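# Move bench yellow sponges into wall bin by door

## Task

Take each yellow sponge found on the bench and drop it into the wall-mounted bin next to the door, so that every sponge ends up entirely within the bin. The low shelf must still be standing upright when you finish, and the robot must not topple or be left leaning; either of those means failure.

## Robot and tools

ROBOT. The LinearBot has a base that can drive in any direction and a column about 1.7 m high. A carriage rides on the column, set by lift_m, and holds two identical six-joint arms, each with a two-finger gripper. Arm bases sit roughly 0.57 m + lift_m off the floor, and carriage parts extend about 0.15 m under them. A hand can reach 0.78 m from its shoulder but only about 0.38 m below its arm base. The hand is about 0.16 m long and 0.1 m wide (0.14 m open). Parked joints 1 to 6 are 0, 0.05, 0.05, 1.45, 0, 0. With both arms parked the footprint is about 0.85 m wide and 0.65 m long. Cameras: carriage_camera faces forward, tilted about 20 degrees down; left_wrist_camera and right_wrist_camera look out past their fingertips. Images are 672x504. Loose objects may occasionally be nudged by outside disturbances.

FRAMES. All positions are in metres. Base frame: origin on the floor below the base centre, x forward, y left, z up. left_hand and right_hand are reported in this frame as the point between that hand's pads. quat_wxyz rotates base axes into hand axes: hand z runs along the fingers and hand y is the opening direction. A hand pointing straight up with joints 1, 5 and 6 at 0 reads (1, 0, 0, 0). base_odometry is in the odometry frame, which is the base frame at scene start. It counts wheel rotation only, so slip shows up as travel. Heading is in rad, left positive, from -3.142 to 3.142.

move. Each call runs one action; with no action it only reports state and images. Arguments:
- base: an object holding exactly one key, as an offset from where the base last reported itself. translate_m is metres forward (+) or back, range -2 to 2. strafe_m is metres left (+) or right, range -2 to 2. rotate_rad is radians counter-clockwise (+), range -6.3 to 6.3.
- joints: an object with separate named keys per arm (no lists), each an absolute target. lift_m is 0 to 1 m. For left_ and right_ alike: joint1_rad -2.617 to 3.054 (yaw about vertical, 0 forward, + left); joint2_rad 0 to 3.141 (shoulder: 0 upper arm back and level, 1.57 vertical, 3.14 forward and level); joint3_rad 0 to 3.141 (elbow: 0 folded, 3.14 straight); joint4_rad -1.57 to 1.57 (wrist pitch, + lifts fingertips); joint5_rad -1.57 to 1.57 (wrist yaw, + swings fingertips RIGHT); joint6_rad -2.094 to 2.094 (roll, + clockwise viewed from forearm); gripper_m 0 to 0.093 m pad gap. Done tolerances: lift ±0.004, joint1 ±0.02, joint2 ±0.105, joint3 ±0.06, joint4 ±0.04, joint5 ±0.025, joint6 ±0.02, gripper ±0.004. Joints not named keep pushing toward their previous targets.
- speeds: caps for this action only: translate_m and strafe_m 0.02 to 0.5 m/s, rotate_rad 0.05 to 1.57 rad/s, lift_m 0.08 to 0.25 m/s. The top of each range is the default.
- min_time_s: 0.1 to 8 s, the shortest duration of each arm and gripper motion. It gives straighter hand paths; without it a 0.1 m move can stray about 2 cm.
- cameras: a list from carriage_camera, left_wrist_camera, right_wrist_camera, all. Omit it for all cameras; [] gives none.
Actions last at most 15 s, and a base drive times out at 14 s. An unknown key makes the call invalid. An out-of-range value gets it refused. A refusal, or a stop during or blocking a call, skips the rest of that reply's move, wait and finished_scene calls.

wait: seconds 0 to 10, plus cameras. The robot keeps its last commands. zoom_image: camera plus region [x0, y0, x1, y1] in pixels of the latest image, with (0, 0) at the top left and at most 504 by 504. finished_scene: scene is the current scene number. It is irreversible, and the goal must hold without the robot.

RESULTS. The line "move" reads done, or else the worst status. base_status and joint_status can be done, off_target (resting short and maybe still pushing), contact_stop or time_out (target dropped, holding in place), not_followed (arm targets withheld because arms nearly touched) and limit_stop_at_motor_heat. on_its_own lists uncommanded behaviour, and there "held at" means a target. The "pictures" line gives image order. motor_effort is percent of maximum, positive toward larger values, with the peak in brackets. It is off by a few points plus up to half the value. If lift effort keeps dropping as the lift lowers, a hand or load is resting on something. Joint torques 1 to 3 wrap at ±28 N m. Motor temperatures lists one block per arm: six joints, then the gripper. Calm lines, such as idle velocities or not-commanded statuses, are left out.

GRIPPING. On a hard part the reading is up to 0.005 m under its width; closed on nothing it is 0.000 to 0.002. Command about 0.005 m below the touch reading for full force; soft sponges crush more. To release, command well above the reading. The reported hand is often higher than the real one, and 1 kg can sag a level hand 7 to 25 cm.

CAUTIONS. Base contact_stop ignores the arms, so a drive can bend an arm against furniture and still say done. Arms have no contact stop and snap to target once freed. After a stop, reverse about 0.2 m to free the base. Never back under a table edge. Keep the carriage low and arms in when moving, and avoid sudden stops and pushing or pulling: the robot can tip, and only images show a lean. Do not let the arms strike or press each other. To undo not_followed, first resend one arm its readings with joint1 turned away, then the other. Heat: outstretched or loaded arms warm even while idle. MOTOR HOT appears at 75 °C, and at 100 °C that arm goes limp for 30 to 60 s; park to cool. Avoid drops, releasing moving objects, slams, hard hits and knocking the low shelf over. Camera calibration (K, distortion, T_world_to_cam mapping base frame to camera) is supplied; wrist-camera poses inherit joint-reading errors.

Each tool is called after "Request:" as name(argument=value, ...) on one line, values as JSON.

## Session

Request:
move(cameras=["carriage_camera"])

Request:
move(base={"rotate_rad": 1.25}, joints={"lift_m": 0.6}, cameras=["carriage_camera"])

Request:
move(base={"rotate_rad": 1.25}, cameras=["carriage_camera"])

Request:
move(base={"rotate_rad": 1.25}, cameras=["carriage_camera"])

Request:
move(base={"rotate_rad": 1.25}, cameras=["carriage_camera"])

Scene clock: 0.00 s.
Joint torques (N m): no reading
Motor temperatures (°C): left_arm=[26 37 31 27 27 26 28] | right_arm=[24 31 37 30 28 28 29]
base_odometry: x=+0.000 y=+0.000 heading=+0.000
base_status: not commanded
joint_positions: lift_m=+0.300 left_joint1_rad=+0.003 left_joint2_rad=+0.041 left_joint3_rad=+0.031 left_joint4_rad=+1.497 left_joint5_rad=-0.037 left_joint6_rad=+0.015 left_gripper_m=+0.09396 right_joint1_rad=+0.010 right_joint2_rad=+0.034 right_joint3_rad=+0.029 right_joint4_rad=+1.447 right_joint5_rad=+0.047 right_joint6_rad=-0.005 right_gripper_m=+0.09396
joint_status: not commanded
motor_effort: lift_m=+32 drive_wheels=+3
left_hand: x=+0.2484 y=+0.3059 z=+1.3077 quat_wxyz=(+0.999, -0.018, +0.042, +0.010) (m; base frame)
right_hand: x=+0.2591 y=-0.3072 z=+1.3058 quat_wxyz=(+0.998, +0.023, +0.065, +0.001) (m; base frame)
pictures: carriage_camera

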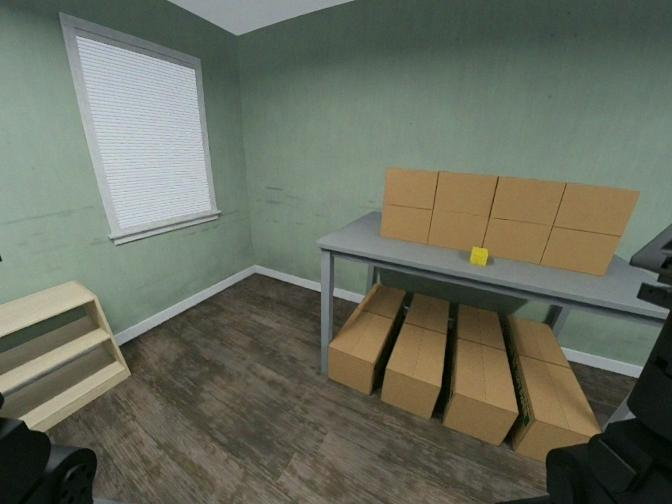

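Scene clock: 2.80 s.
Joint torques (N m): left_arm=[-0.17 5.08 4.4 -0.28 -0.05 -0.08] | right_arm=[-0.34 4.56 5.91 -0.16 0.02 0.07]
move: done
base_odometry: x=+0.000 y=+0.000 heading=+1.250
base_status: done
joint_positions: lift_m=+0.600 left_joint1_rad=+0.003 left_joint2_rad=+0.041 left_joint3_rad=+0.031 left_joint4_rad=+1.496 left_joint5_rad=-0.037 left_joint6_rad=+0.015 left_gripper_m=+0.09396 right_joint1_rad=+0.010 right_joint2_rad=+0.034 right_joint3_rad=+0.029 right_joint4_rad=+1.447 right_joint5_rad=+0.047 right_joint6_rad=-0.005 right_gripper_m=+0.09396
joint_status: all done
motor_effort: lift_m=+33(41) drive_wheels=+8(17)
left_hand: x=+0.2485 y=+0.3059 z=+1.6076 quat_wxyz=(+0.999, -0.018, +0.042, +0.010) (m; base frame)
right_hand: x=+0.2591 y=-0.3072 z=+1.6057 quat_wxyz=(+0.998, +0.023, +0.065, +0.001) (m; base frame)
pictures: carriage_camera
camera_calibration:
carriage_camera: T_world_to_cam=[[-0.0304006, -0.99913, 0.0285537, -0.0365512], [-0.377475, -0.0149754, -0.925899, 1.53222], [0.925521, -0.0389262, -0.376692, 0.470979], [0, 0, 0, 1]]

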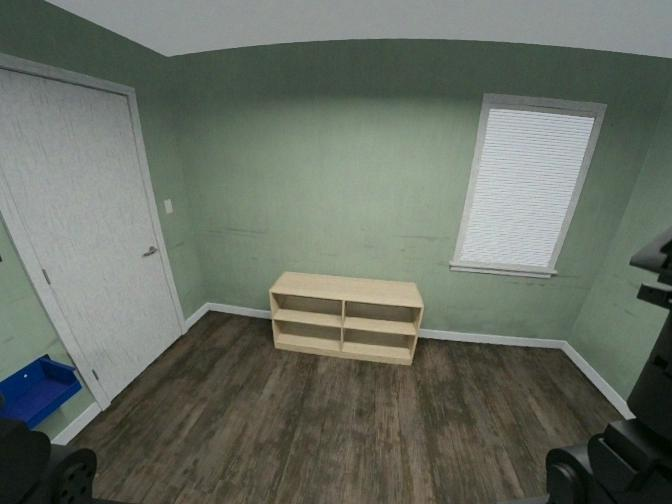

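Scene clock: 5.60 s.
Joint torques (N m): left_arm=[-0.17 5.05 4.34 -0.27 -0.07 -0.07] | right_arm=[-0.34 4.56 5.9 -0.17 0.01 0.06]
move: done
base_odometry: x=+0.000 y=+0.000 heading=+2.499
base_status: done
joint_positions: lift_m=+0.600 left_joint1_rad=+0.003 left_joint2_rad=+0.041 left_joint3_rad=+0.031 left_joint4_rad=+1.496 left_joint5_rad=-0.037 left_joint6_rad=+0.015 left_gripper_m=+0.09397 right_joint1_rad=+0.010 right_joint2_rad=+0.034 right_joint3_rad=+0.029 right_joint4_rad=+1.447 right_joint5_rad=+0.047 right_joint6_rad=-0.005 right_gripper_m=+0.09397
motor_effort: lift_m=+33(33) drive_wheels=+8(17)
left_hand: x=+0.2485 y=+0.3059 z=+1.6076 quat_wxyz=(+0.999, -0.018, +0.042, +0.010) (m; base frame)
right_hand: x=+0.2591 y=-0.3072 z=+1.6057 quat_wxyz=(+0.998, +0.023, +0.065, +0.001) (m; base frame)
pictures: carriage_camera
camera_calibration:
carriage_camera: T_world_to_cam=[[-0.0304006, -0.99913, 0.0285537, -0.0365512], [-0.377475, -0.0149754, -0.925899, 1.53222], [0.925521, -0.0389262, -0.376692, 0.470979], [0, 0, 0, 1]]

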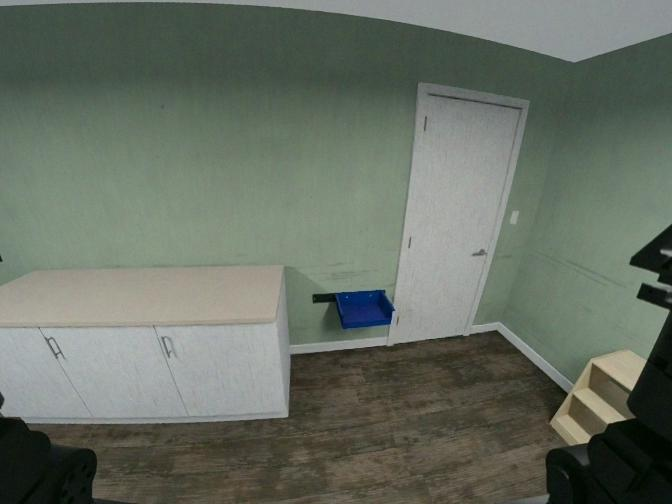

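Scene clock: 8.40 s.
Joint torques (N m): left_arm=[-0.13 5.08 4.41 -0.27 -0.07 -0.09] | right_arm=[-0.31 4.55 5.89 -0.16 0.02 0.06]
move: done
base_odometry: x=+0.000 y=+0.000 heading=-2.534
base_status: done
joint_positions: lift_m=+0.600 left_joint1_rad=+0.003 left_joint2_rad=+0.041 left_joint3_rad=+0.031 left_joint4_rad=+1.496 left_joint5_rad=-0.037 left_joint6_rad=+0.015 left_gripper_m=+0.09398 right_joint1_rad=+0.010 right_joint2_rad=+0.034 right_joint3_rad=+0.029 right_joint4_rad=+1.447 right_joint5_rad=+0.047 right_joint6_rad=-0.005 right_gripper_m=+0.09398
motor_effort: lift_m=+33(33) drive_wheels=+8(16)
left_hand: x=+0.2485 y=+0.3059 z=+1.6076 quat_wxyz=(+0.999, -0.018, +0.042, +0.010) (m; base frame)
right_hand: x=+0.2591 y=-0.3072 z=+1.6057 quat_wxyz=(+0.998, +0.023, +0.065, +0.001) (m; base frame)
pictures: carriage_camera
camera_calibration:
carriage_camera: T_world_to_cam=[[-0.0304006, -0.99913, 0.0285537, -0.0365512], [-0.377475, -0.0149754, -0.925899, 1.53222], [0.925521, -0.0389262, -0.376692, 0.470979], [0, 0, 0, 1]]

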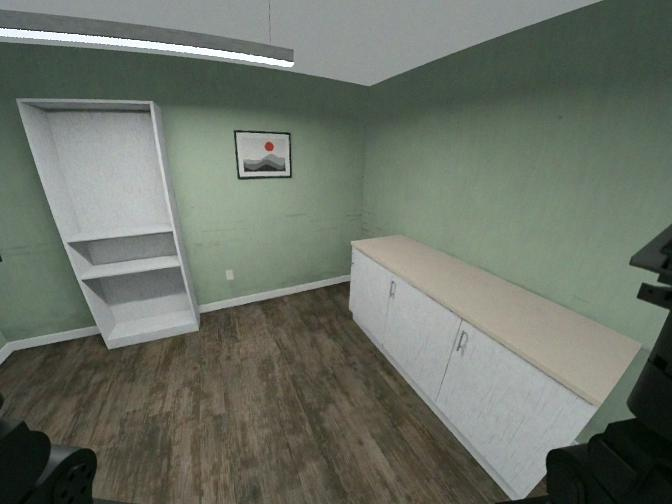

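Scene clock: 11.20 s.
Joint torques (N m): left_arm=[-0.16 5.08 4.38 -0.27 -0.06 -0.08] | right_arm=[-0.32 4.55 5.94 -0.17 0.02 0.06]
move: done
base_odometry: x=+0.000 y=+0.000 heading=-1.285
base_status: done
joint_positions: lift_m=+0.600 left_joint1_rad=+0.003 left_joint2_rad=+0.041 left_joint3_rad=+0.031 left_joint4_rad=+1.496 left_joint5_rad=-0.037 left_joint6_rad=+0.015 left_gripper_m=+0.09398 right_joint1_rad=+0.010 right_joint2_rad=+0.034 right_joint3_rad=+0.029 right_joint4_rad=+1.447 right_joint5_rad=+0.047 right_joint6_rad=-0.005 right_gripper_m=+0.09398
motor_effort: lift_m=+33(33) drive_wheels=+8(16)
left_hand: x=+0.2485 y=+0.3059 z=+1.6076 quat_wxyz=(+0.999, -0.018, +0.042, +0.010) (m; base frame)
right_hand: x=+0.2591 y=-0.3072 z=+1.6057 quat_wxyz=(+0.998, +0.023, +0.065, +0.001) (m; base frame)
pictures: carriage_camera
camera_calibration:
carriage_camera: T_world_to_cam=[[-0.0304006, -0.99913, 0.0285537, -0.0365512], [-0.377475, -0.0149754, -0.925899, 1.53222], [0.925521, -0.0389262, -0.376692, 0.470979], [0, 0, 0, 1]]

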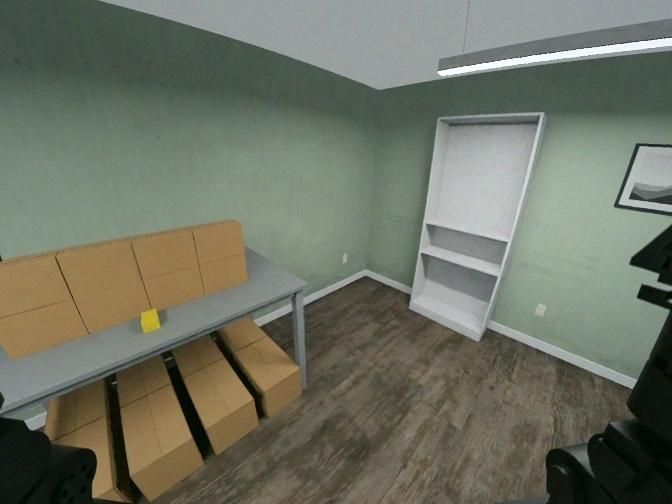

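Request:
move(base={"rotate_rad": 0.781}, joints={"lift_m": 1.0}, cameras=[])

Request:
move(base={"translate_m": 0.55}, speeds={"translate_m": 0.35}, joints={"left_joint1_rad": 0, "left_joint2_rad": 2.2, "left_joint3_rad": 2.2, "left_joint4_rad": -0.55, "left_joint5_rad": 0, "left_joint6_rad": 0, "right_joint1_rad": 0, "right_joint2_rad": 2.2, "right_joint3_rad": 2.2, "right_joint4_rad": -0.55, "right_joint5_rad": 0, "right_joint6_rad": 0}, min_time_s=3)

Scene clock: 53.47 s.
Joint torques (N m): left_arm=[-0.23 5.07 4.44 -0.27 -0.05 -0.08] | right_arm=[-0.36 4.57 5.91 -0.16 0.02 0.06]
move: done
base_odometry: x=+0.000 y=+0.000 heading=-0.504
base_status: done
joint_positions: lift_m=+0.997 left_joint1_rad=+0.003 left_joint2_rad=+0.041 left_joint3_rad=+0.031 left_joint4_rad=+1.495 left_joint5_rad=-0.037 left_joint6_rad=+0.015 left_gripper_m=+0.09398 right_joint1_rad=+0.010 right_joint2_rad=+0.034 right_joint3_rad=+0.029 right_joint4_rad=+1.447 right_joint5_rad=+0.047 right_joint6_rad=-0.005 right_gripper_m=+0.09398
joint_status: all done
joint sent to its limit — lift_m, upper limit.
motor_effort: lift_m=+33(40) drive_wheels=+8(16)
left_hand: x=+0.2486 y=+0.3059 z=+2.0050 quat_wxyz=(+0.999, -0.018, +0.043, +0.010) (m; base frame)
right_hand: x=+0.2590 y=-0.3072 z=+2.0032 quat_wxyz=(+0.998, +0.023, +0.064, +0.001) (m; base frame)
pictures: none

Scene clock: 56.87 s.
Joint torques (N m): left_arm=[-0.35 -14.74 8.35 1.97 0.01 -0.23] | right_arm=[-1.05 -15.31 9.47 1.71 -0.07 0.11]
Motor temperatures (°C): left_arm=[26 39 34 27 27 26 28] | right_arm=[24 33 42 30 28 28 29]
move: done
base_odometry: x=+0.482 y=-0.265 heading=-0.503
base_status: done
joint_positions: lift_m=+0.997 left_joint1_rad=+0.003 left_joint2_rad=+2.191 left_joint3_rad=+2.168 left_joint4_rad=-0.539 left_joint5_rad=-0.010 left_joint6_rad=+0.011 left_gripper_m=+0.09398 right_joint1_rad=+0.007 right_joint2_rad=+2.196 right_joint3_rad=+2.173 right_joint4_rad=-0.541 right_joint5_rad=+0.012 right_joint6_rad=-0.005 right_gripper_m=+0.09398
joint_status: all done
motor_effort: lift_m=+33(33) drive_wheels=-3(21)
left_hand: x=+0.8538 y=+0.3028 z=+1.8298 quat_wxyz=(+0.483, +0.001, +0.875, +0.008) (m; base frame)
right_hand: x=+0.8546 y=-0.2968 z=+1.8284 quat_wxyz=(+0.482, -0.003, +0.876, -0.005) (m; base frame)
pictures: carriage_camera, left_wrist_camera, right_wrist_camera
camera_calibration:
carriage_camera: T_world_to_cam=[[-0.0304006, -0.99913, 0.0285537, -0.0479008], [-0.377475, -0.0149754, -0.925899, 1.90025], [0.925521, -0.0389262, -0.376692, 0.620706], [0, 0, 0, 1]]
left_wrist_camera: T_world_to_cam=[[0.0115739, -0.9988, -0.0475865, 0.386388], [-0.919092, 0.00811948, -0.39396, 1.51515], [0.393874, 0.0482961, -0.917895, 1.45162], [0, 0, 0, 1]]
right_wrist_camera: T_world_to_cam=[[0.0200031, -0.996714, 0.0784918, -0.470218], [-0.927078, -0.0478849, -0.371797, 1.46339], [0.374334, -0.0653309, -0.92499, 1.47891], [0, 0, 0, 1]]

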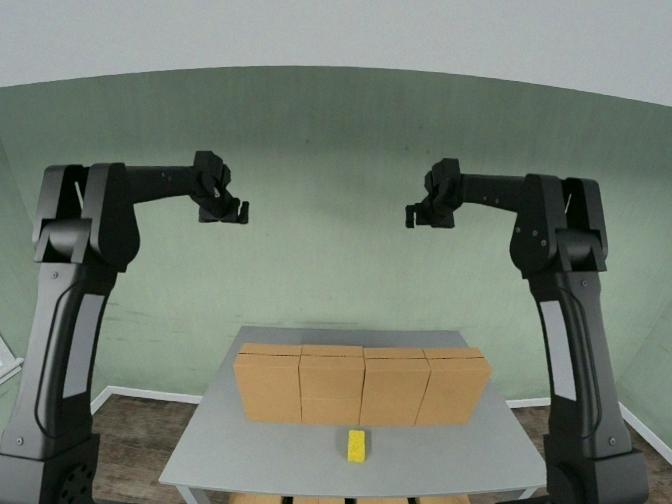

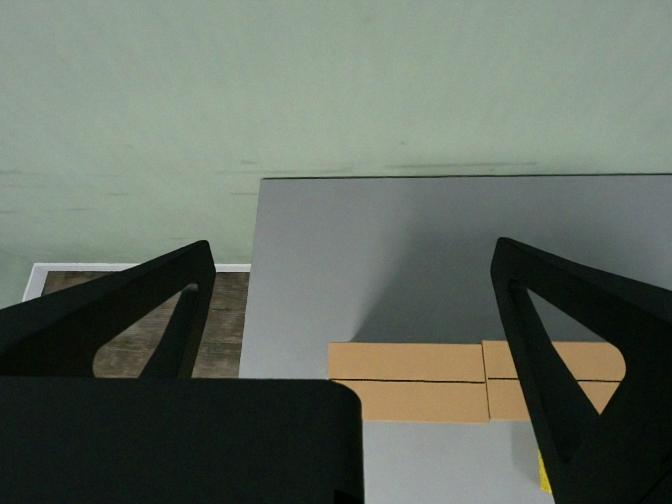

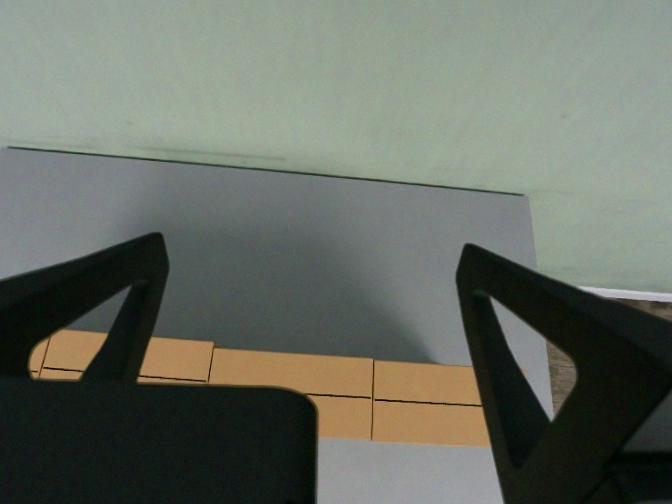

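Request:
zoom_image(camera="right_wrist_camera", region=[400, 180, 620, 460])

Request:
zoom_image(camera="carriage_camera", region=[320, 420, 390, 480])

Scaled by 1.800 from the camera's 672x504 image, which has a finer 960x720 frame.

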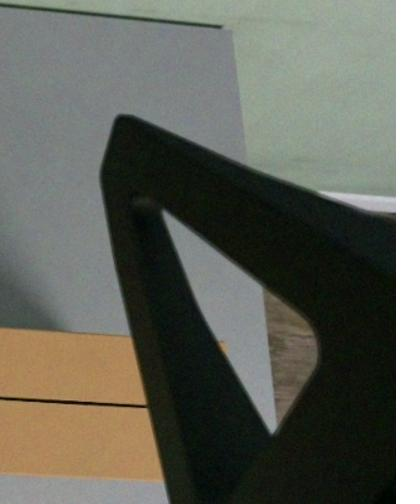

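Scaled by 7.200 from the camera's 672x504 image, which has a finer 960x720 frame.

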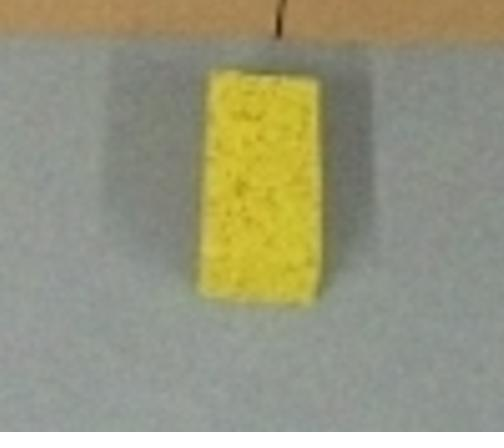

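Request:
move(joints={"right_joint1_rad": -0.2}, cameras=["right_wrist_camera"])

Request:
move(joints={"right_joint1_rad": 0.39, "right_joint2_rad": 1.7, "right_joint3_rad": 0.9, "right_joint4_rad": -0.6, "right_joint6_rad": 0.51, "left_joint2_rad": 0.05, "left_joint3_rad": 0.05, "left_joint4_rad": 1.45, "lift_m": 0.72}, min_time_s=2.5, cameras=[])

Request:
move(joints={"right_joint2_rad": 2.878, "right_joint3_rad": 1.797, "right_joint4_rad": -0.319}, min_time_s=2, cameras=["right_wrist_camera", "carriage_camera"])

Scene clock: 106.00 s.
Joint torques (N m): left_arm=[-0.32 -14.68 8.32 1.98 0 -0.23] | right_arm=[-0.14 -15.32 9.46 1.73 0.02 0.11]
Motor temperatures (°C): left_arm=[26 55 41 33 27 26 28] | right_arm=[24 45 50 34 28 28 29]
move: done
base_odometry: x=+0.482 y=-0.265 heading=-0.503
joint_positions: lift_m=+0.997 left_joint1_rad=+0.003 left_joint2_rad=+2.191 left_joint3_rad=+2.168 left_joint4_rad=-0.541 left_joint5_rad=-0.008 left_joint6_rad=+0.011 left_gripper_m=+0.09398 right_joint1_rad=-0.202 right_joint2_rad=+2.196 right_joint3_rad=+2.173 right_joint4_rad=-0.543 right_joint5_rad=+0.004 right_joint6_rad=-0.005 right_gripper_m=+0.09398
joint_status: all done
motor_effort: lift_m=+33(33) drive_wheels=-2(3)
left_hand: x=+0.8535 y=+0.3026 z=+1.8294 quat_wxyz=(+0.482, +0.002, +0.876, +0.007) (m; base frame)
right_hand: x=+0.8414 y=-0.4262 z=+1.8279 quat_wxyz=(+0.479, +0.087, +0.872, -0.051) (m; base frame)
pictures: right_wrist_camera
camera_calibration:
right_wrist_camera: T_world_to_cam=[[-0.181438, -0.98061, 0.0740593, -0.414447], [-0.918176, 0.141952, -0.369867, 1.51467], [0.352182, -0.135107, -0.926128, 1.46593], [0, 0, 0, 1]]

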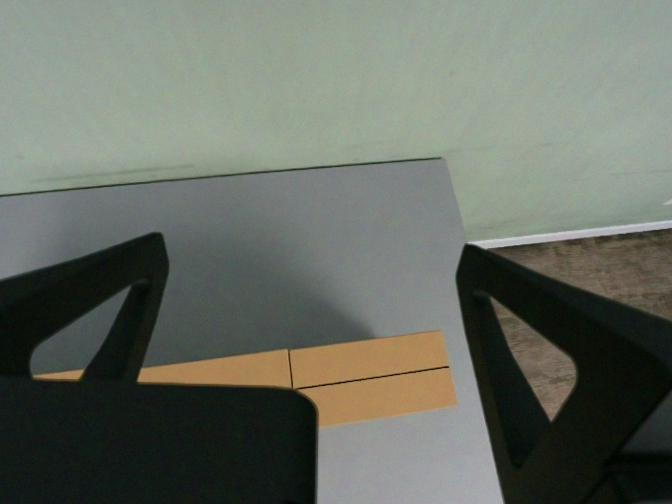

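Scene clock: 108.90 s.
Joint torques (N m): left_arm=[-0.36 4.12 3.21 -0.07 0 -0.21] | right_arm=[0.36 -11.55 5.07 0.54 0.05 0.13]
move: done
base_odometry: x=+0.482 y=-0.265 heading=-0.503
joint_positions: lift_m=+0.720 left_joint1_rad=+0.003 left_joint2_rad=+0.057 left_joint3_rad=+0.064 left_joint4_rad=+1.439 left_joint5_rad=-0.008 left_joint6_rad=+0.011 left_gripper_m=+0.09398 right_joint1_rad=+0.383 right_joint2_rad=+1.729 right_joint3_rad=+0.903 right_joint4_rad=-0.594 right_joint5_rad=+0.004 right_joint6_rad=+0.502 right_gripper_m=+0.09398
joint_status: all done
motor_effort: lift_m=+30(31) drive_wheels=-2(3)
left_hand: x=+0.2577 y=+0.3010 z=+1.7351 quat_wxyz=(+0.998, -0.004, +0.063, +0.007) (m; base frame)
right_hand: x=+0.5126 y=-0.1848 z=+1.2925 quat_wxyz=(+0.069, +0.060, +0.995, +0.030) (m; base frame)
pictures: none

Scene clock: 111.20 s.
Joint torques (N m): left_arm=[-0.35 4.11 3.22 -0.08 -0.01 -0.19] | right_arm=[0.35 -15.65 5.85 0.74 0.04 0.13]
move: done
base_odometry: x=+0.482 y=-0.265 heading=-0.503
joint_positions: lift_m=+0.720 left_joint1_rad=+0.003 left_joint2_rad=+0.057 left_joint3_rad=+0.064 left_joint4_rad=+1.442 left_joint5_rad=-0.007 left_joint6_rad=+0.011 left_gripper_m=+0.09398 right_joint1_rad=+0.383 right_joint2_rad=+2.871 right_joint3_rad=+1.779 right_joint4_rad=-0.335 right_joint5_rad=+0.004 right_joint6_rad=+0.503 right_gripper_m=+0.09398
joint_status: all done
motor_effort: lift_m=+30(30) drive_wheels=-2(3)
left_hand: x=+0.2569 y=+0.3008 z=+1.7352 quat_wxyz=(+0.998, -0.003, +0.061, +0.007) (m; base frame)
right_hand: x=+0.6677 y=-0.1224 z=+1.0518 quat_wxyz=(+0.066, +0.060, +0.996, +0.029) (m; base frame)
pictures: carriage_camera, right_wrist_camera
camera_calibration:
carriage_camera: T_world_to_cam=[[-0.0304006, -0.99913, 0.0285537, -0.0399832], [-0.377475, -0.0149754, -0.925899, 1.64351], [0.925521, -0.0389262, -0.376692, 0.516255], [0, 0, 0, 1]]
right_wrist_camera: T_world_to_cam=[[-0.0508581, -0.998003, -0.0374682, -0.0624921], [-0.881419, 0.0272134, 0.471551, 0.101371], [-0.46959, 0.0570074, -0.881042, 1.37421], [0, 0, 0, 1]]

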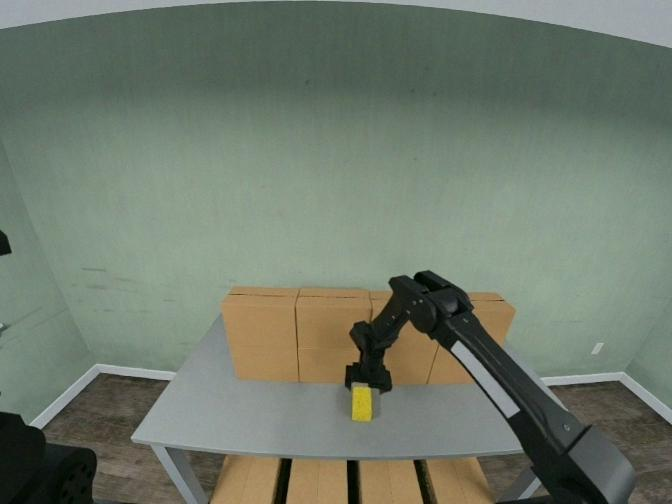

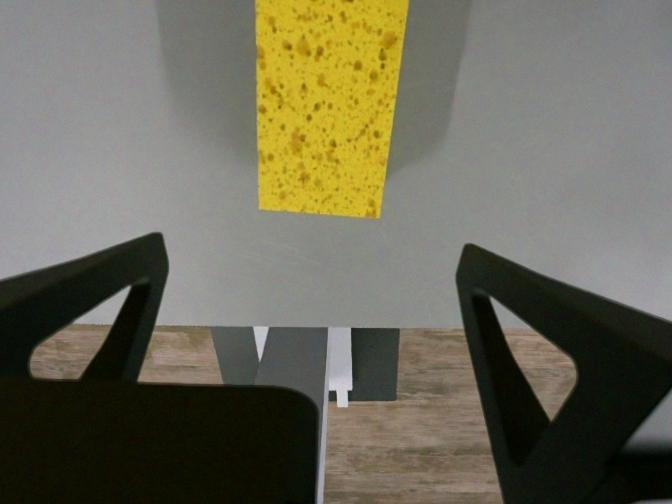

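Request:
move(joints={"right_joint1_rad": 0.372, "right_joint2_rad": 2.93, "right_joint3_rad": 1.922, "right_joint4_rad": -0.385, "lift_m": 0.625}, min_time_s=0.8, cameras=["right_wrist_camera"])

Scene clock: 128.90 s.
Joint torques (N m): left_arm=[-0.38 4.55 3.62 -0.11 -0.02 -0.19] | right_arm=[-0.98 -17.26 5.97 0.52 0.04 0.12]
Motor temperatures (°C): left_arm=[26 47 37 29 27 26 28] | right_arm=[24 54 46 33 28 28 29]
move: done
base_odometry: x=+0.482 y=-0.265 heading=-0.503
joint_positions: lift_m=+0.625 left_joint1_rad=+0.003 left_joint2_rad=+0.053 left_joint3_rad=+0.058 left_joint4_rad=+1.444 left_joint5_rad=-0.007 left_joint6_rad=+0.011 left_gripper_m=+0.09398 right_joint1_rad=+0.379 right_joint2_rad=+2.934 right_joint3_rad=+1.906 right_joint4_rad=-0.373 right_joint5_rad=+0.004 right_joint6_rad=+0.503 right_gripper_m=+0.09398
joint_status: all done
motor_effort: lift_m=+31(31) drive_wheels=-2(7)
left_hand: x=+0.2569 y=+0.3008 z=+1.6388 quat_wxyz=(+0.998, -0.003, +0.061, +0.007) (m; base frame)
right_hand: x=+0.6890 y=-0.1160 z=+0.9529 quat_wxyz=(+0.078, +0.062, +0.994, +0.034) (m; base frame)
pictures: right_wrist_camera
camera_calibration:
right_wrist_camera: T_world_to_cam=[[-0.0543872, -0.997346, -0.0484072, -0.04589], [-0.892389, 0.0267997, 0.450471, 0.19421], [-0.447978, 0.0676979, -0.891478, 1.29293], [0, 0, 0, 1]]

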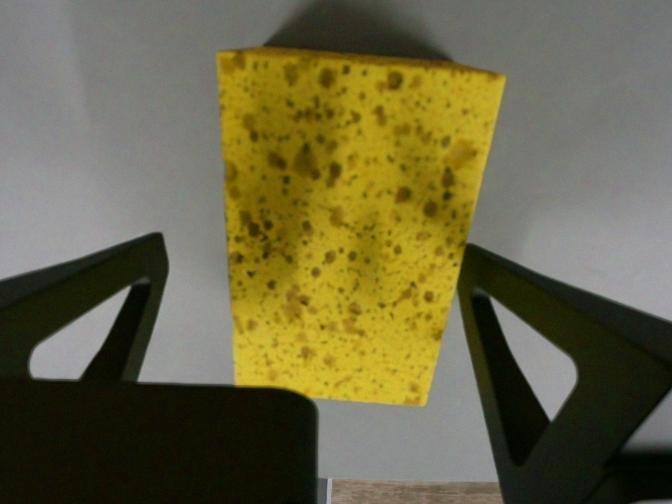

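Request:
move(joints={"right_joint1_rad": 0.349, "lift_m": 0.613}, min_time_s=0.5, cameras=["right_wrist_camera"])

Request:
move(joints={"right_gripper_m": 0.054}, min_time_s=1.2, cameras=["right_wrist_camera"])

Scene clock: 137.50 s.
Joint torques (N m): left_arm=[-0.36 4.62 3.6 -0.14 0 -0.21] | right_arm=[-0.65 -17.63 5.6 0.56 0.04 0.12]
move: done
base_odometry: x=+0.482 y=-0.265 heading=-0.503
joint_positions: lift_m=+0.613 left_joint1_rad=+0.003 left_joint2_rad=+0.053 left_joint3_rad=+0.058 left_joint4_rad=+1.445 left_joint5_rad=-0.007 left_joint6_rad=+0.011 left_gripper_m=+0.09398 right_joint1_rad=+0.353 right_joint2_rad=+2.938 right_joint3_rad=+1.911 right_joint4_rad=-0.379 right_joint5_rad=+0.004 right_joint6_rad=+0.503 right_gripper_m=+0.09398
joint_status: all done
motor_effort: lift_m=+30(32) drive_wheels=-2(7)
left_hand: x=+0.2563 y=+0.3008 z=+1.6269 quat_wxyz=(+0.998, -0.003, +0.060, +0.007) (m; base frame)
right_hand: x=+0.6926 y=-0.1285 z=+0.9398 quat_wxyz=(+0.076, +0.075, +0.994, +0.032) (m; base frame)
pictures: right_wrist_camera
camera_calibration:
right_wrist_camera: T_world_to_cam=[[-0.080491, -0.995693, -0.0460078, -0.0427184], [-0.888962, 0.0508319, 0.455151, 0.199937], [-0.450852, 0.0775348, -0.889225, 1.28483], [0, 0, 0, 1]]

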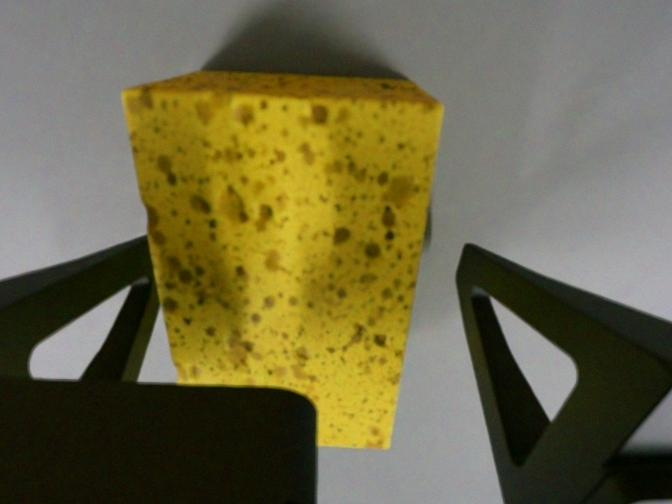

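Scene clock: 138.97 s.
Joint torques (N m): left_arm=[-0.38 4.55 3.58 -0.14 0 -0.2] | right_arm=[-0.69 -17.68 5.64 0.57 0.04 0.13]
move: off_target
base_odometry: x=+0.482 y=-0.265 heading=-0.503
joint_positions: lift_m=+0.613 left_joint1_rad=+0.003 left_joint2_rad=+0.053 left_joint3_rad=+0.058 left_joint4_rad=+1.445 left_joint5_rad=-0.007 left_joint6_rad=+0.011 left_gripper_m=+0.09398 right_joint1_rad=+0.353 right_joint2_rad=+2.938 right_joint3_rad=+1.911 right_joint4_rad=-0.379 right_joint5_rad=+0.004 right_joint6_rad=+0.503 right_gripper_m=+0.05859
joint_status: right_gripper_m off_target (ended at +0.05862, target +0.05400)
motor_effort: lift_m=+30(30) drive_wheels=+7(7)
left_hand: x=+0.2563 y=+0.3008 z=+1.6269 quat_wxyz=(+0.998, -0.003, +0.060, +0.007) (m; base frame)
right_hand: x=+0.6926 y=-0.1285 z=+0.9398 quat_wxyz=(+0.076, +0.075, +0.994, +0.032) (m; base frame)
pictures: right_wrist_camera
camera_calibration:
right_wrist_camera: T_world_to_cam=[[-0.080491, -0.995693, -0.0460078, -0.0427184], [-0.888962, 0.0508319, 0.455151, 0.199937], [-0.450852, 0.0775348, -0.889225, 1.28483], [0, 0, 0, 1]]

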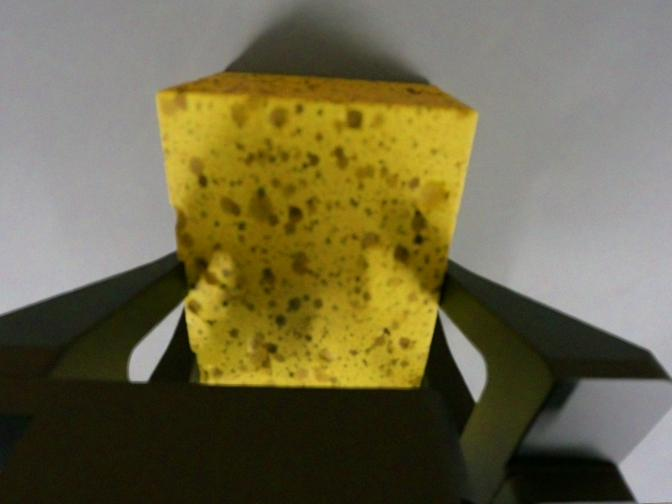

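Request:
move(joints={"lift_m": 0.75}, cameras=["right_wrist_camera"])

Request:
move(base={"translate_m": -0.3}, joints={"right_joint1_rad": 0.0, "right_joint2_rad": 1.6, "right_joint3_rad": 0.9, "right_joint4_rad": -0.6, "right_joint6_rad": 0.4}, speeds={"translate_m": 0.3}, min_time_s=1.5, cameras=[])

Request:
move(base={"rotate_rad": 3.14}, joints={"right_joint2_rad": 0.05, "right_joint3_rad": 0.05, "right_joint4_rad": 1.2, "lift_m": 0.4}, speeds={"rotate_rad": 1.2}, min_time_s=2, cameras=[])

Request:
move(base={"strafe_m": -0.85}, speeds={"strafe_m": 0.4}, cameras=["carriage_camera"])

Scene clock: 160.00 s.
Joint torques (N m): left_arm=[-0.32 4.63 3.63 -0.15 -0.02 -0.2] | right_arm=[-0.69 -17.89 5.49 0.6 0.04 0.12]
Motor temperatures (°C): left_arm=[26 43 36 28 27 26 27] | right_arm=[24 61 43 32 28 28 30]
move: done
base_odometry: x=+0.482 y=-0.265 heading=-0.503
joint_positions: lift_m=+0.750 left_joint1_rad=+0.003 left_joint2_rad=+0.052 left_joint3_rad=+0.058 left_joint4_rad=+1.446 left_joint5_rad=-0.007 left_joint6_rad=+0.011 left_gripper_m=+0.09398 right_joint1_rad=+0.353 right_joint2_rad=+2.941 right_joint3_rad=+1.913 right_joint4_rad=-0.384 right_joint5_rad=+0.004 right_joint6_rad=+0.503 right_gripper_m=+0.05852
joint_status: all done
motor_effort: lift_m=+32(40) drive_wheels=+7(7)
left_hand: x=+0.2559 y=+0.3008 z=+1.7637 quat_wxyz=(+0.998, -0.003, +0.059, +0.007) (m; base frame)
right_hand: x=+0.6911 y=-0.1290 z=+1.0754 quat_wxyz=(+0.073, +0.075, +0.994, +0.031) (m; base frame)
pictures: right_wrist_camera
camera_calibration:
right_wrist_camera: T_world_to_cam=[[-0.0807472, -0.995787, -0.0434469, -0.039708], [-0.886341, 0.0517966, 0.460128, 0.129936], [-0.455939, 0.0756628, -0.886789, 1.40546], [0, 0, 0, 1]]

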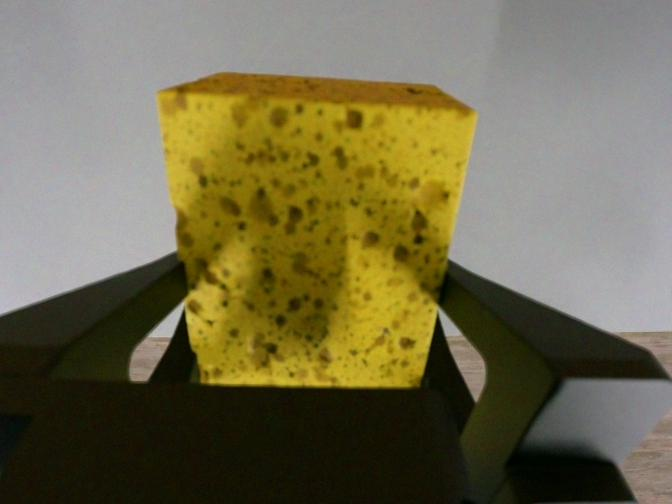

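Scene clock: 162.57 s.
Joint torques (N m): left_arm=[-0.38 4.67 3.59 -0.18 -0.03 -0.22] | right_arm=[-0.92 -10.43 5.67 0.74 0.03 -0.02]
move: done
base_odometry: x=+0.219 y=-0.120 heading=-0.503
base_status: done
joint_positions: lift_m=+0.750 left_joint1_rad=+0.003 left_joint2_rad=+0.052 left_joint3_rad=+0.058 left_joint4_rad=+1.448 left_joint5_rad=-0.006 left_joint6_rad=+0.011 left_gripper_m=+0.09398 right_joint1_rad=+0.006 right_joint2_rad=+1.624 right_joint3_rad=+0.902 right_joint4_rad=-0.596 right_joint5_rad=+0.004 right_joint6_rad=+0.407 right_gripper_m=+0.05852
joint_status: all done
motor_effort: lift_m=+32(32) drive_wheels=-4(12)
left_hand: x=+0.2553 y=+0.3006 z=+1.7638 quat_wxyz=(+0.998, -0.003, +0.058, +0.007) (m; base frame)
right_hand: x=+0.5450 y=-0.2981 z=+1.3529 quat_wxyz=(+0.124, +0.198, +0.972, +0.024) (m; base frame)
pictures: none

Scene clock: 167.00 s.
Joint torques (N m): left_arm=[-0.38 4.66 3.73 -0.16 -0.03 -0.2] | right_arm=[-0.65 3.03 5.72 0.57 -0.03 -0.01]
move: done
base_odometry: x=+0.219 y=-0.120 heading=+2.637
base_status: done
joint_positions: lift_m=+0.400 left_joint1_rad=+0.003 left_joint2_rad=+0.052 left_joint3_rad=+0.057 left_joint4_rad=+1.448 left_joint5_rad=-0.006 left_joint6_rad=+0.010 left_gripper_m=+0.09400 right_joint1_rad=+0.003 right_joint2_rad=+0.057 right_joint3_rad=+0.051 right_joint4_rad=+1.183 right_joint5_rad=+0.004 right_joint6_rad=+0.406 right_gripper_m=+0.05852
joint_status: all done
motor_effort: lift_m=+30(32) drive_wheels=+7(17)
left_hand: x=+0.2557 y=+0.3006 z=+1.4136 quat_wxyz=(+0.998, -0.003, +0.059, +0.007) (m; base frame)
right_hand: x=+0.3218 y=-0.2999 z=+1.3952 quat_wxyz=(+0.960, +0.041, +0.191, +0.199) (m; base frame)
pictures: none

Scene clock: 171.10 s.
Joint torques (N m): left_arm=[-0.44 4.71 3.71 -0.17 -0.04 -0.21] | right_arm=[-0.64 3.03 5.71 0.55 -0.02 -0.01]
Motor temperatures (°C): left_arm=[26 42 36 28 27 26 27] | right_arm=[24 55 43 32 28 28 30]
move: done
base_odometry: x=+0.629 y=+0.624 heading=+2.638
base_status: done
joint_positions: lift_m=+0.400 left_joint1_rad=+0.003 left_joint2_rad=+0.052 left_joint3_rad=+0.057 left_joint4_rad=+1.448 left_joint5_rad=-0.005 left_joint6_rad=+0.010 left_gripper_m=+0.09400 right_joint1_rad=+0.003 right_joint2_rad=+0.057 right_joint3_rad=+0.051 right_joint4_rad=+1.186 right_joint5_rad=+0.004 right_joint6_rad=+0.406 right_gripper_m=+0.05852
motor_effort: lift_m=+30(30) drive_wheels=-2(21)
left_hand: x=+0.2557 y=+0.3004 z=+1.4136 quat_wxyz=(+0.998, -0.002, +0.059, +0.007) (m; base frame)
right_hand: x=+0.3212 y=-0.2998 z=+1.3955 quat_wxyz=(+0.961, +0.041, +0.190, +0.199) (m; base frame)
pictures: carriage_camera
camera_calibration:
carriage_camera: T_world_to_cam=[[-0.0304006, -0.99913, 0.0285537, -0.0308468], [-0.377475, -0.0149754, -0.925899, 1.34725], [0.925521, -0.0389262, -0.376692, 0.395724], [0, 0, 0, 1]]

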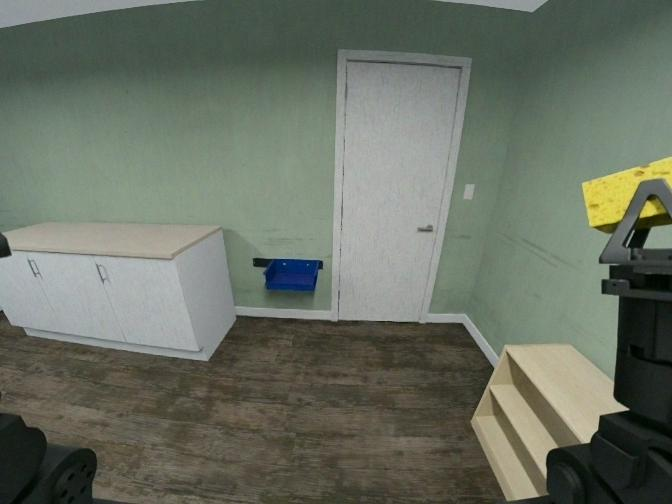

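Request:
move(base={"strafe_m": 0.29}, speeds={"strafe_m": 0.3}, cameras=[])

Request:
move(base={"translate_m": 0.85}, speeds={"translate_m": 0.35}, cameras=["carriage_camera"])

Scene clock: 193.17 s.
Joint torques (N m): left_arm=[-0.39 4.67 3.74 -0.17 -0.05 -0.2] | right_arm=[-0.65 3.19 5.7 0.51 -0.02 -0.01]
Motor temperatures (°C): left_arm=[26 41 35 28 27 26 27] | right_arm=[24 47 43 32 28 28 31]
move: done
base_odometry: x=+0.489 y=+0.370 heading=+2.639
base_status: done
joint_positions: lift_m=+0.400 left_joint1_rad=+0.002 left_joint2_rad=+0.052 left_joint3_rad=+0.057 left_joint4_rad=+1.449 left_joint5_rad=-0.004 left_joint6_rad=+0.010 left_gripper_m=+0.09400 right_joint1_rad=+0.003 right_joint2_rad=+0.055 right_joint3_rad=+0.051 right_joint4_rad=+1.190 right_joint5_rad=+0.003 right_joint6_rad=+0.406 right_gripper_m=+0.05852
motor_effort: lift_m=+30(30) drive_wheels=-3(13)
left_hand: x=+0.2555 y=+0.3002 z=+1.4137 quat_wxyz=(+0.998, -0.002, +0.058, +0.006) (m; base frame)
right_hand: x=+0.3199 y=-0.2998 z=+1.3960 quat_wxyz=(+0.961, +0.040, +0.187, +0.199) (m; base frame)
pictures: none

Scene clock: 197.27 s.
Joint torques (N m): left_arm=[-0.35 4.64 3.66 -0.22 -0.05 -0.2] | right_arm=[-0.66 3.18 5.75 0.45 -0.02 0]
move: done
base_odometry: x=-0.256 y=+0.779 heading=+2.639
base_status: done
joint_positions: lift_m=+0.400 left_joint1_rad=+0.002 left_joint2_rad=+0.052 left_joint3_rad=+0.057 left_joint4_rad=+1.450 left_joint5_rad=-0.004 left_joint6_rad=+0.010 left_gripper_m=+0.09400 right_joint1_rad=+0.003 right_joint2_rad=+0.055 right_joint3_rad=+0.051 right_joint4_rad=+1.192 right_joint5_rad=+0.003 right_joint6_rad=+0.406 right_gripper_m=+0.05852
motor_effort: lift_m=+30(30) drive_wheels=-2(16)
left_hand: x=+0.2553 y=+0.3002 z=+1.4137 quat_wxyz=(+0.998, -0.002, +0.058, +0.006) (m; base frame)
right_hand: x=+0.3194 y=-0.2998 z=+1.3962 quat_wxyz=(+0.961, +0.040, +0.186, +0.199) (m; base frame)
pictures: carriage_camera
camera_calibration:
carriage_camera: T_world_to_cam=[[-0.0304006, -0.99913, 0.0285537, -0.0308468], [-0.377475, -0.0149754, -0.925899, 1.34725], [0.925521, -0.0389262, -0.376692, 0.395724], [0, 0, 0, 1]]

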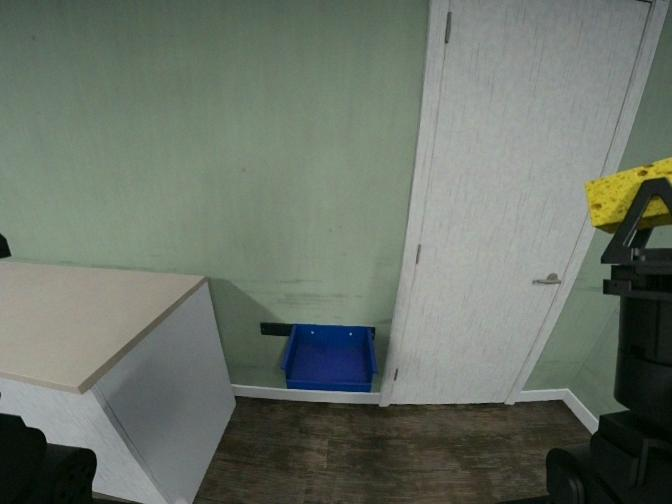

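Request:
move(base={"translate_m": 0.32}, joints={"right_joint1_rad": 0.46, "right_joint2_rad": 1.7, "right_joint3_rad": 0.9, "right_joint4_rad": -0.6, "right_joint6_rad": 0.46}, speeds={"translate_m": 0.2}, min_time_s=2, cameras=[])

Request:
move(joints={"right_joint2_rad": 2.746, "right_joint3_rad": 1.86, "right_joint4_rad": -0.514, "lift_m": 0.3}, min_time_s=2, cameras=["carriage_camera", "right_wrist_camera"])

Scene clock: 210.13 s.
Joint torques (N m): left_arm=[-0.4 4.67 3.74 -0.22 -0.05 -0.21] | right_arm=[0.44 -8.06 7.17 0.52 0.05 0.12]
move: done
base_odometry: x=-0.536 y=+0.933 heading=+2.640
base_status: done
joint_positions: lift_m=+0.400 left_joint1_rad=+0.002 left_joint2_rad=+0.052 left_joint3_rad=+0.057 left_joint4_rad=+1.450 left_joint5_rad=-0.004 left_joint6_rad=+0.010 left_gripper_m=+0.09400 right_joint1_rad=+0.452 right_joint2_rad=+1.697 right_joint3_rad=+0.879 right_joint4_rad=-0.588 right_joint5_rad=+0.003 right_joint6_rad=+0.452 right_gripper_m=+0.05850
joint_status: all done
motor_effort: lift_m=+30(30) drive_wheels=-2(16)
left_hand: x=+0.2552 y=+0.3002 z=+1.4137 quat_wxyz=(+0.998, -0.002, +0.057, +0.006) (m; base frame)
right_hand: x=+0.5005 y=-0.1669 z=+0.9761 quat_wxyz=(+0.075, +0.000, +0.997, +0.034) (m; base frame)
pictures: none

Scene clock: 212.43 s.
Joint torques (N m): left_arm=[-0.32 4.68 3.73 -0.21 -0.05 -0.21] | right_arm=[0.43 -16.1 6.87 0.74 0.05 0.11]
move: done
base_odometry: x=-0.536 y=+0.933 heading=+2.640
joint_positions: lift_m=+0.300 left_joint1_rad=+0.002 left_joint2_rad=+0.051 left_joint3_rad=+0.057 left_joint4_rad=+1.450 left_joint5_rad=-0.004 left_joint6_rad=+0.010 left_gripper_m=+0.09400 right_joint1_rad=+0.452 right_joint2_rad=+2.739 right_joint3_rad=+1.839 right_joint4_rad=-0.530 right_joint5_rad=+0.003 right_joint6_rad=+0.453 right_gripper_m=+0.05850
joint_status: all done
motor_effort: lift_m=+30(31) drive_wheels=-1(1)
left_hand: x=+0.2550 y=+0.3002 z=+1.3137 quat_wxyz=(+0.998, -0.002, +0.057, +0.006) (m; base frame)
right_hand: x=+0.6731 y=-0.0831 z=+0.6997 quat_wxyz=(+0.064, +0.001, +0.998, +0.029) (m; base frame)
pictures: carriage_camera, right_wrist_camera
camera_calibration:
carriage_camera: T_world_to_cam=[[-0.0304006, -0.99913, 0.0285537, -0.0279916], [-0.377475, -0.0149754, -0.925899, 1.25467], [0.925521, -0.0389262, -0.376692, 0.358057], [0, 0, 0, 1]]
right_wrist_camera: T_world_to_cam=[[0.0672184, -0.997279, -0.0302571, -0.120716], [-0.87832, -0.0735323, 0.472384, 0.260008], [-0.473324, -0.00517747, -0.880873, 1.06147], [0, 0, 0, 1]]

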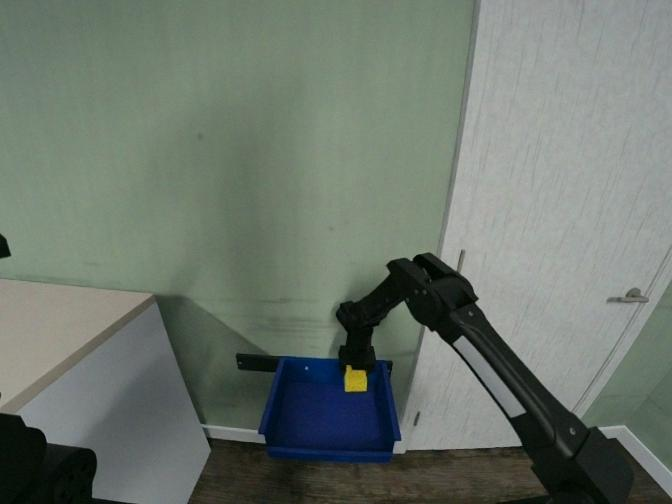

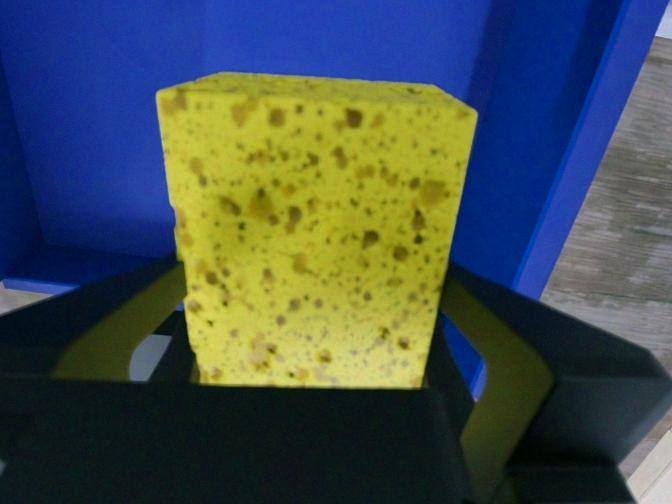

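Request:
move(joints={"right_joint1_rad": 0.53, "right_joint6_rad": 0.53, "lift_m": 0.108}, cameras=["carriage_camera"])

Request:
move(joints={"right_gripper_m": 0.09}, min_time_s=1, cameras=[])

Request:
move(joints={"lift_m": 0.38}, cameras=["right_wrist_camera", "carriage_camera"])

Scene clock: 219.40 s.
Joint torques (N m): left_arm=[-0.32 4.72 3.73 -0.2 -0.04 -0.21] | right_arm=[-0.94 -17.29 5.9 0.68 0.07 0.12]
move: done
base_odometry: x=-0.536 y=+0.933 heading=+2.640
joint_positions: lift_m=+0.108 left_joint1_rad=+0.002 left_joint2_rad=+0.051 left_joint3_rad=+0.057 left_joint4_rad=+1.451 left_joint5_rad=-0.004 left_joint6_rad=+0.010 left_gripper_m=+0.09400 right_joint1_rad=+0.536 right_joint2_rad=+2.751 right_joint3_rad=+1.850 right_joint4_rad=-0.523 right_joint5_rad=+0.002 right_joint6_rad=+0.523 right_gripper_m=+0.05850
joint_status: all done
motor_effort: lift_m=+28(32) drive_wheels=+0(6)
left_hand: x=+0.2550 y=+0.3002 z=+1.1218 quat_wxyz=(+0.998, -0.002, +0.057, +0.006) (m; base frame)
right_hand: x=+0.6554 y=-0.0447 z=+0.5053 quat_wxyz=(+0.064, -0.006, +0.997, +0.036) (m; base frame)
pictures: carriage_camera
camera_calibration:
carriage_camera: T_world_to_cam=[[-0.0304006, -0.99913, 0.0285537, -0.0225125], [-0.377475, -0.0149754, -0.925899, 1.077], [0.925521, -0.0389262, -0.376692, 0.285775], [0, 0, 0, 1]]

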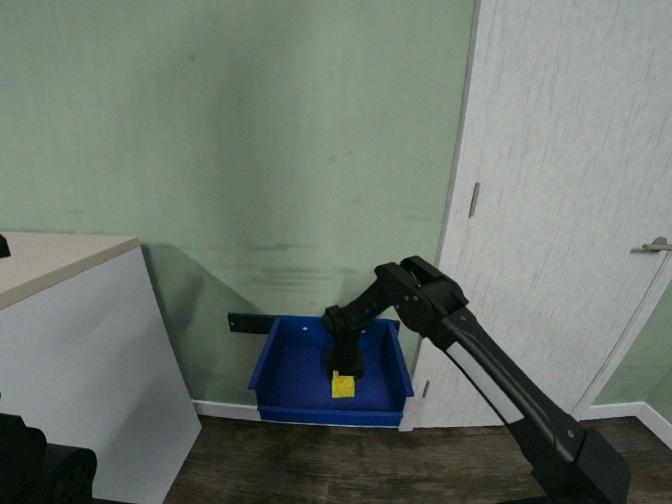

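Scene clock: 220.70 s.
Joint torques (N m): left_arm=[-0.38 4.7 3.7 -0.2 -0.05 -0.2] | right_arm=[-0.94 -17.29 5.89 0.69 0.07 0.12]
move: done
base_odometry: x=-0.536 y=+0.933 heading=+2.640
joint_positions: lift_m=+0.108 left_joint1_rad=+0.002 left_joint2_rad=+0.051 left_joint3_rad=+0.057 left_joint4_rad=+1.451 left_joint5_rad=-0.004 left_joint6_rad=+0.010 left_gripper_m=+0.09400 right_joint1_rad=+0.536 right_joint2_rad=+2.751 right_joint3_rad=+1.850 right_joint4_rad=-0.523 right_joint5_rad=+0.002 right_joint6_rad=+0.523 right_gripper_m=+0.08992
joint_status: all done
motor_effort: lift_m=+28(29) drive_wheels=-1(1)
left_hand: x=+0.2550 y=+0.3002 z=+1.1218 quat_wxyz=(+0.998, -0.002, +0.057, +0.006) (m; base frame)
right_hand: x=+0.6554 y=-0.0447 z=+0.5053 quat_wxyz=(+0.064, -0.006, +0.997, +0.036) (m; base frame)
pictures: none

Scene clock: 222.33 s.
Joint torques (N m): left_arm=[-0.4 4.74 3.79 -0.21 -0.05 -0.19] | right_arm=[-0.92 -17.77 5.81 0.65 0.07 0.12]
move: done
base_odometry: x=-0.536 y=+0.933 heading=+2.640
joint_positions: lift_m=+0.380 left_joint1_rad=+0.002 left_joint2_rad=+0.051 left_joint3_rad=+0.057 left_joint4_rad=+1.451 left_joint5_rad=-0.004 left_joint6_rad=+0.010 left_gripper_m=+0.09400 right_joint1_rad=+0.536 right_joint2_rad=+2.755 right_joint3_rad=+1.851 right_joint4_rad=-0.519 right_joint5_rad=+0.002 right_joint6_rad=+0.524 right_gripper_m=+0.08992
joint_status: all done
motor_effort: lift_m=+33(40) drive_wheels=-1(6)
left_hand: x=+0.2550 y=+0.3002 z=+1.3935 quat_wxyz=(+0.998, -0.002, +0.057, +0.006) (m; base frame)
right_hand: x=+0.6555 y=-0.0446 z=+0.7752 quat_wxyz=(+0.064, -0.006, +0.997, +0.037) (m; base frame)
pictures: carriage_camera, right_wrist_camera
camera_calibration:
carriage_camera: T_world_to_cam=[[-0.0304006, -0.99913, 0.0285537, -0.0302691], [-0.377475, -0.0149754, -0.925899, 1.32852], [0.925521, -0.0389262, -0.376692, 0.388102], [0, 0, 0, 1]]
right_wrist_camera: T_world_to_cam=[[0.0818779, -0.995681, -0.0437676, -0.0779174], [-0.877416, -0.0928417, 0.470661, 0.211596], [-0.472692, -0.000134362, -0.881228, 1.11994], [0, 0, 0, 1]]

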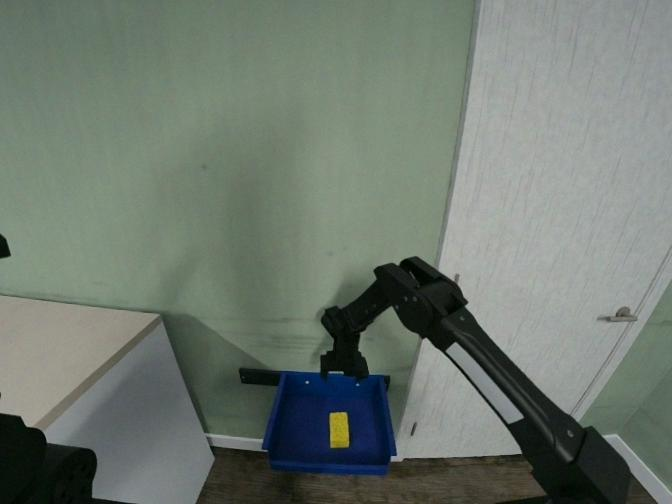

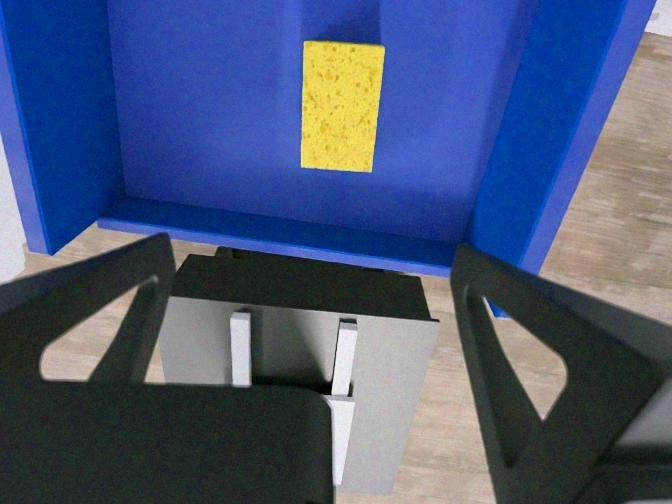

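Request:
finished_scene(scene=2)

The scene is finished: the task was done.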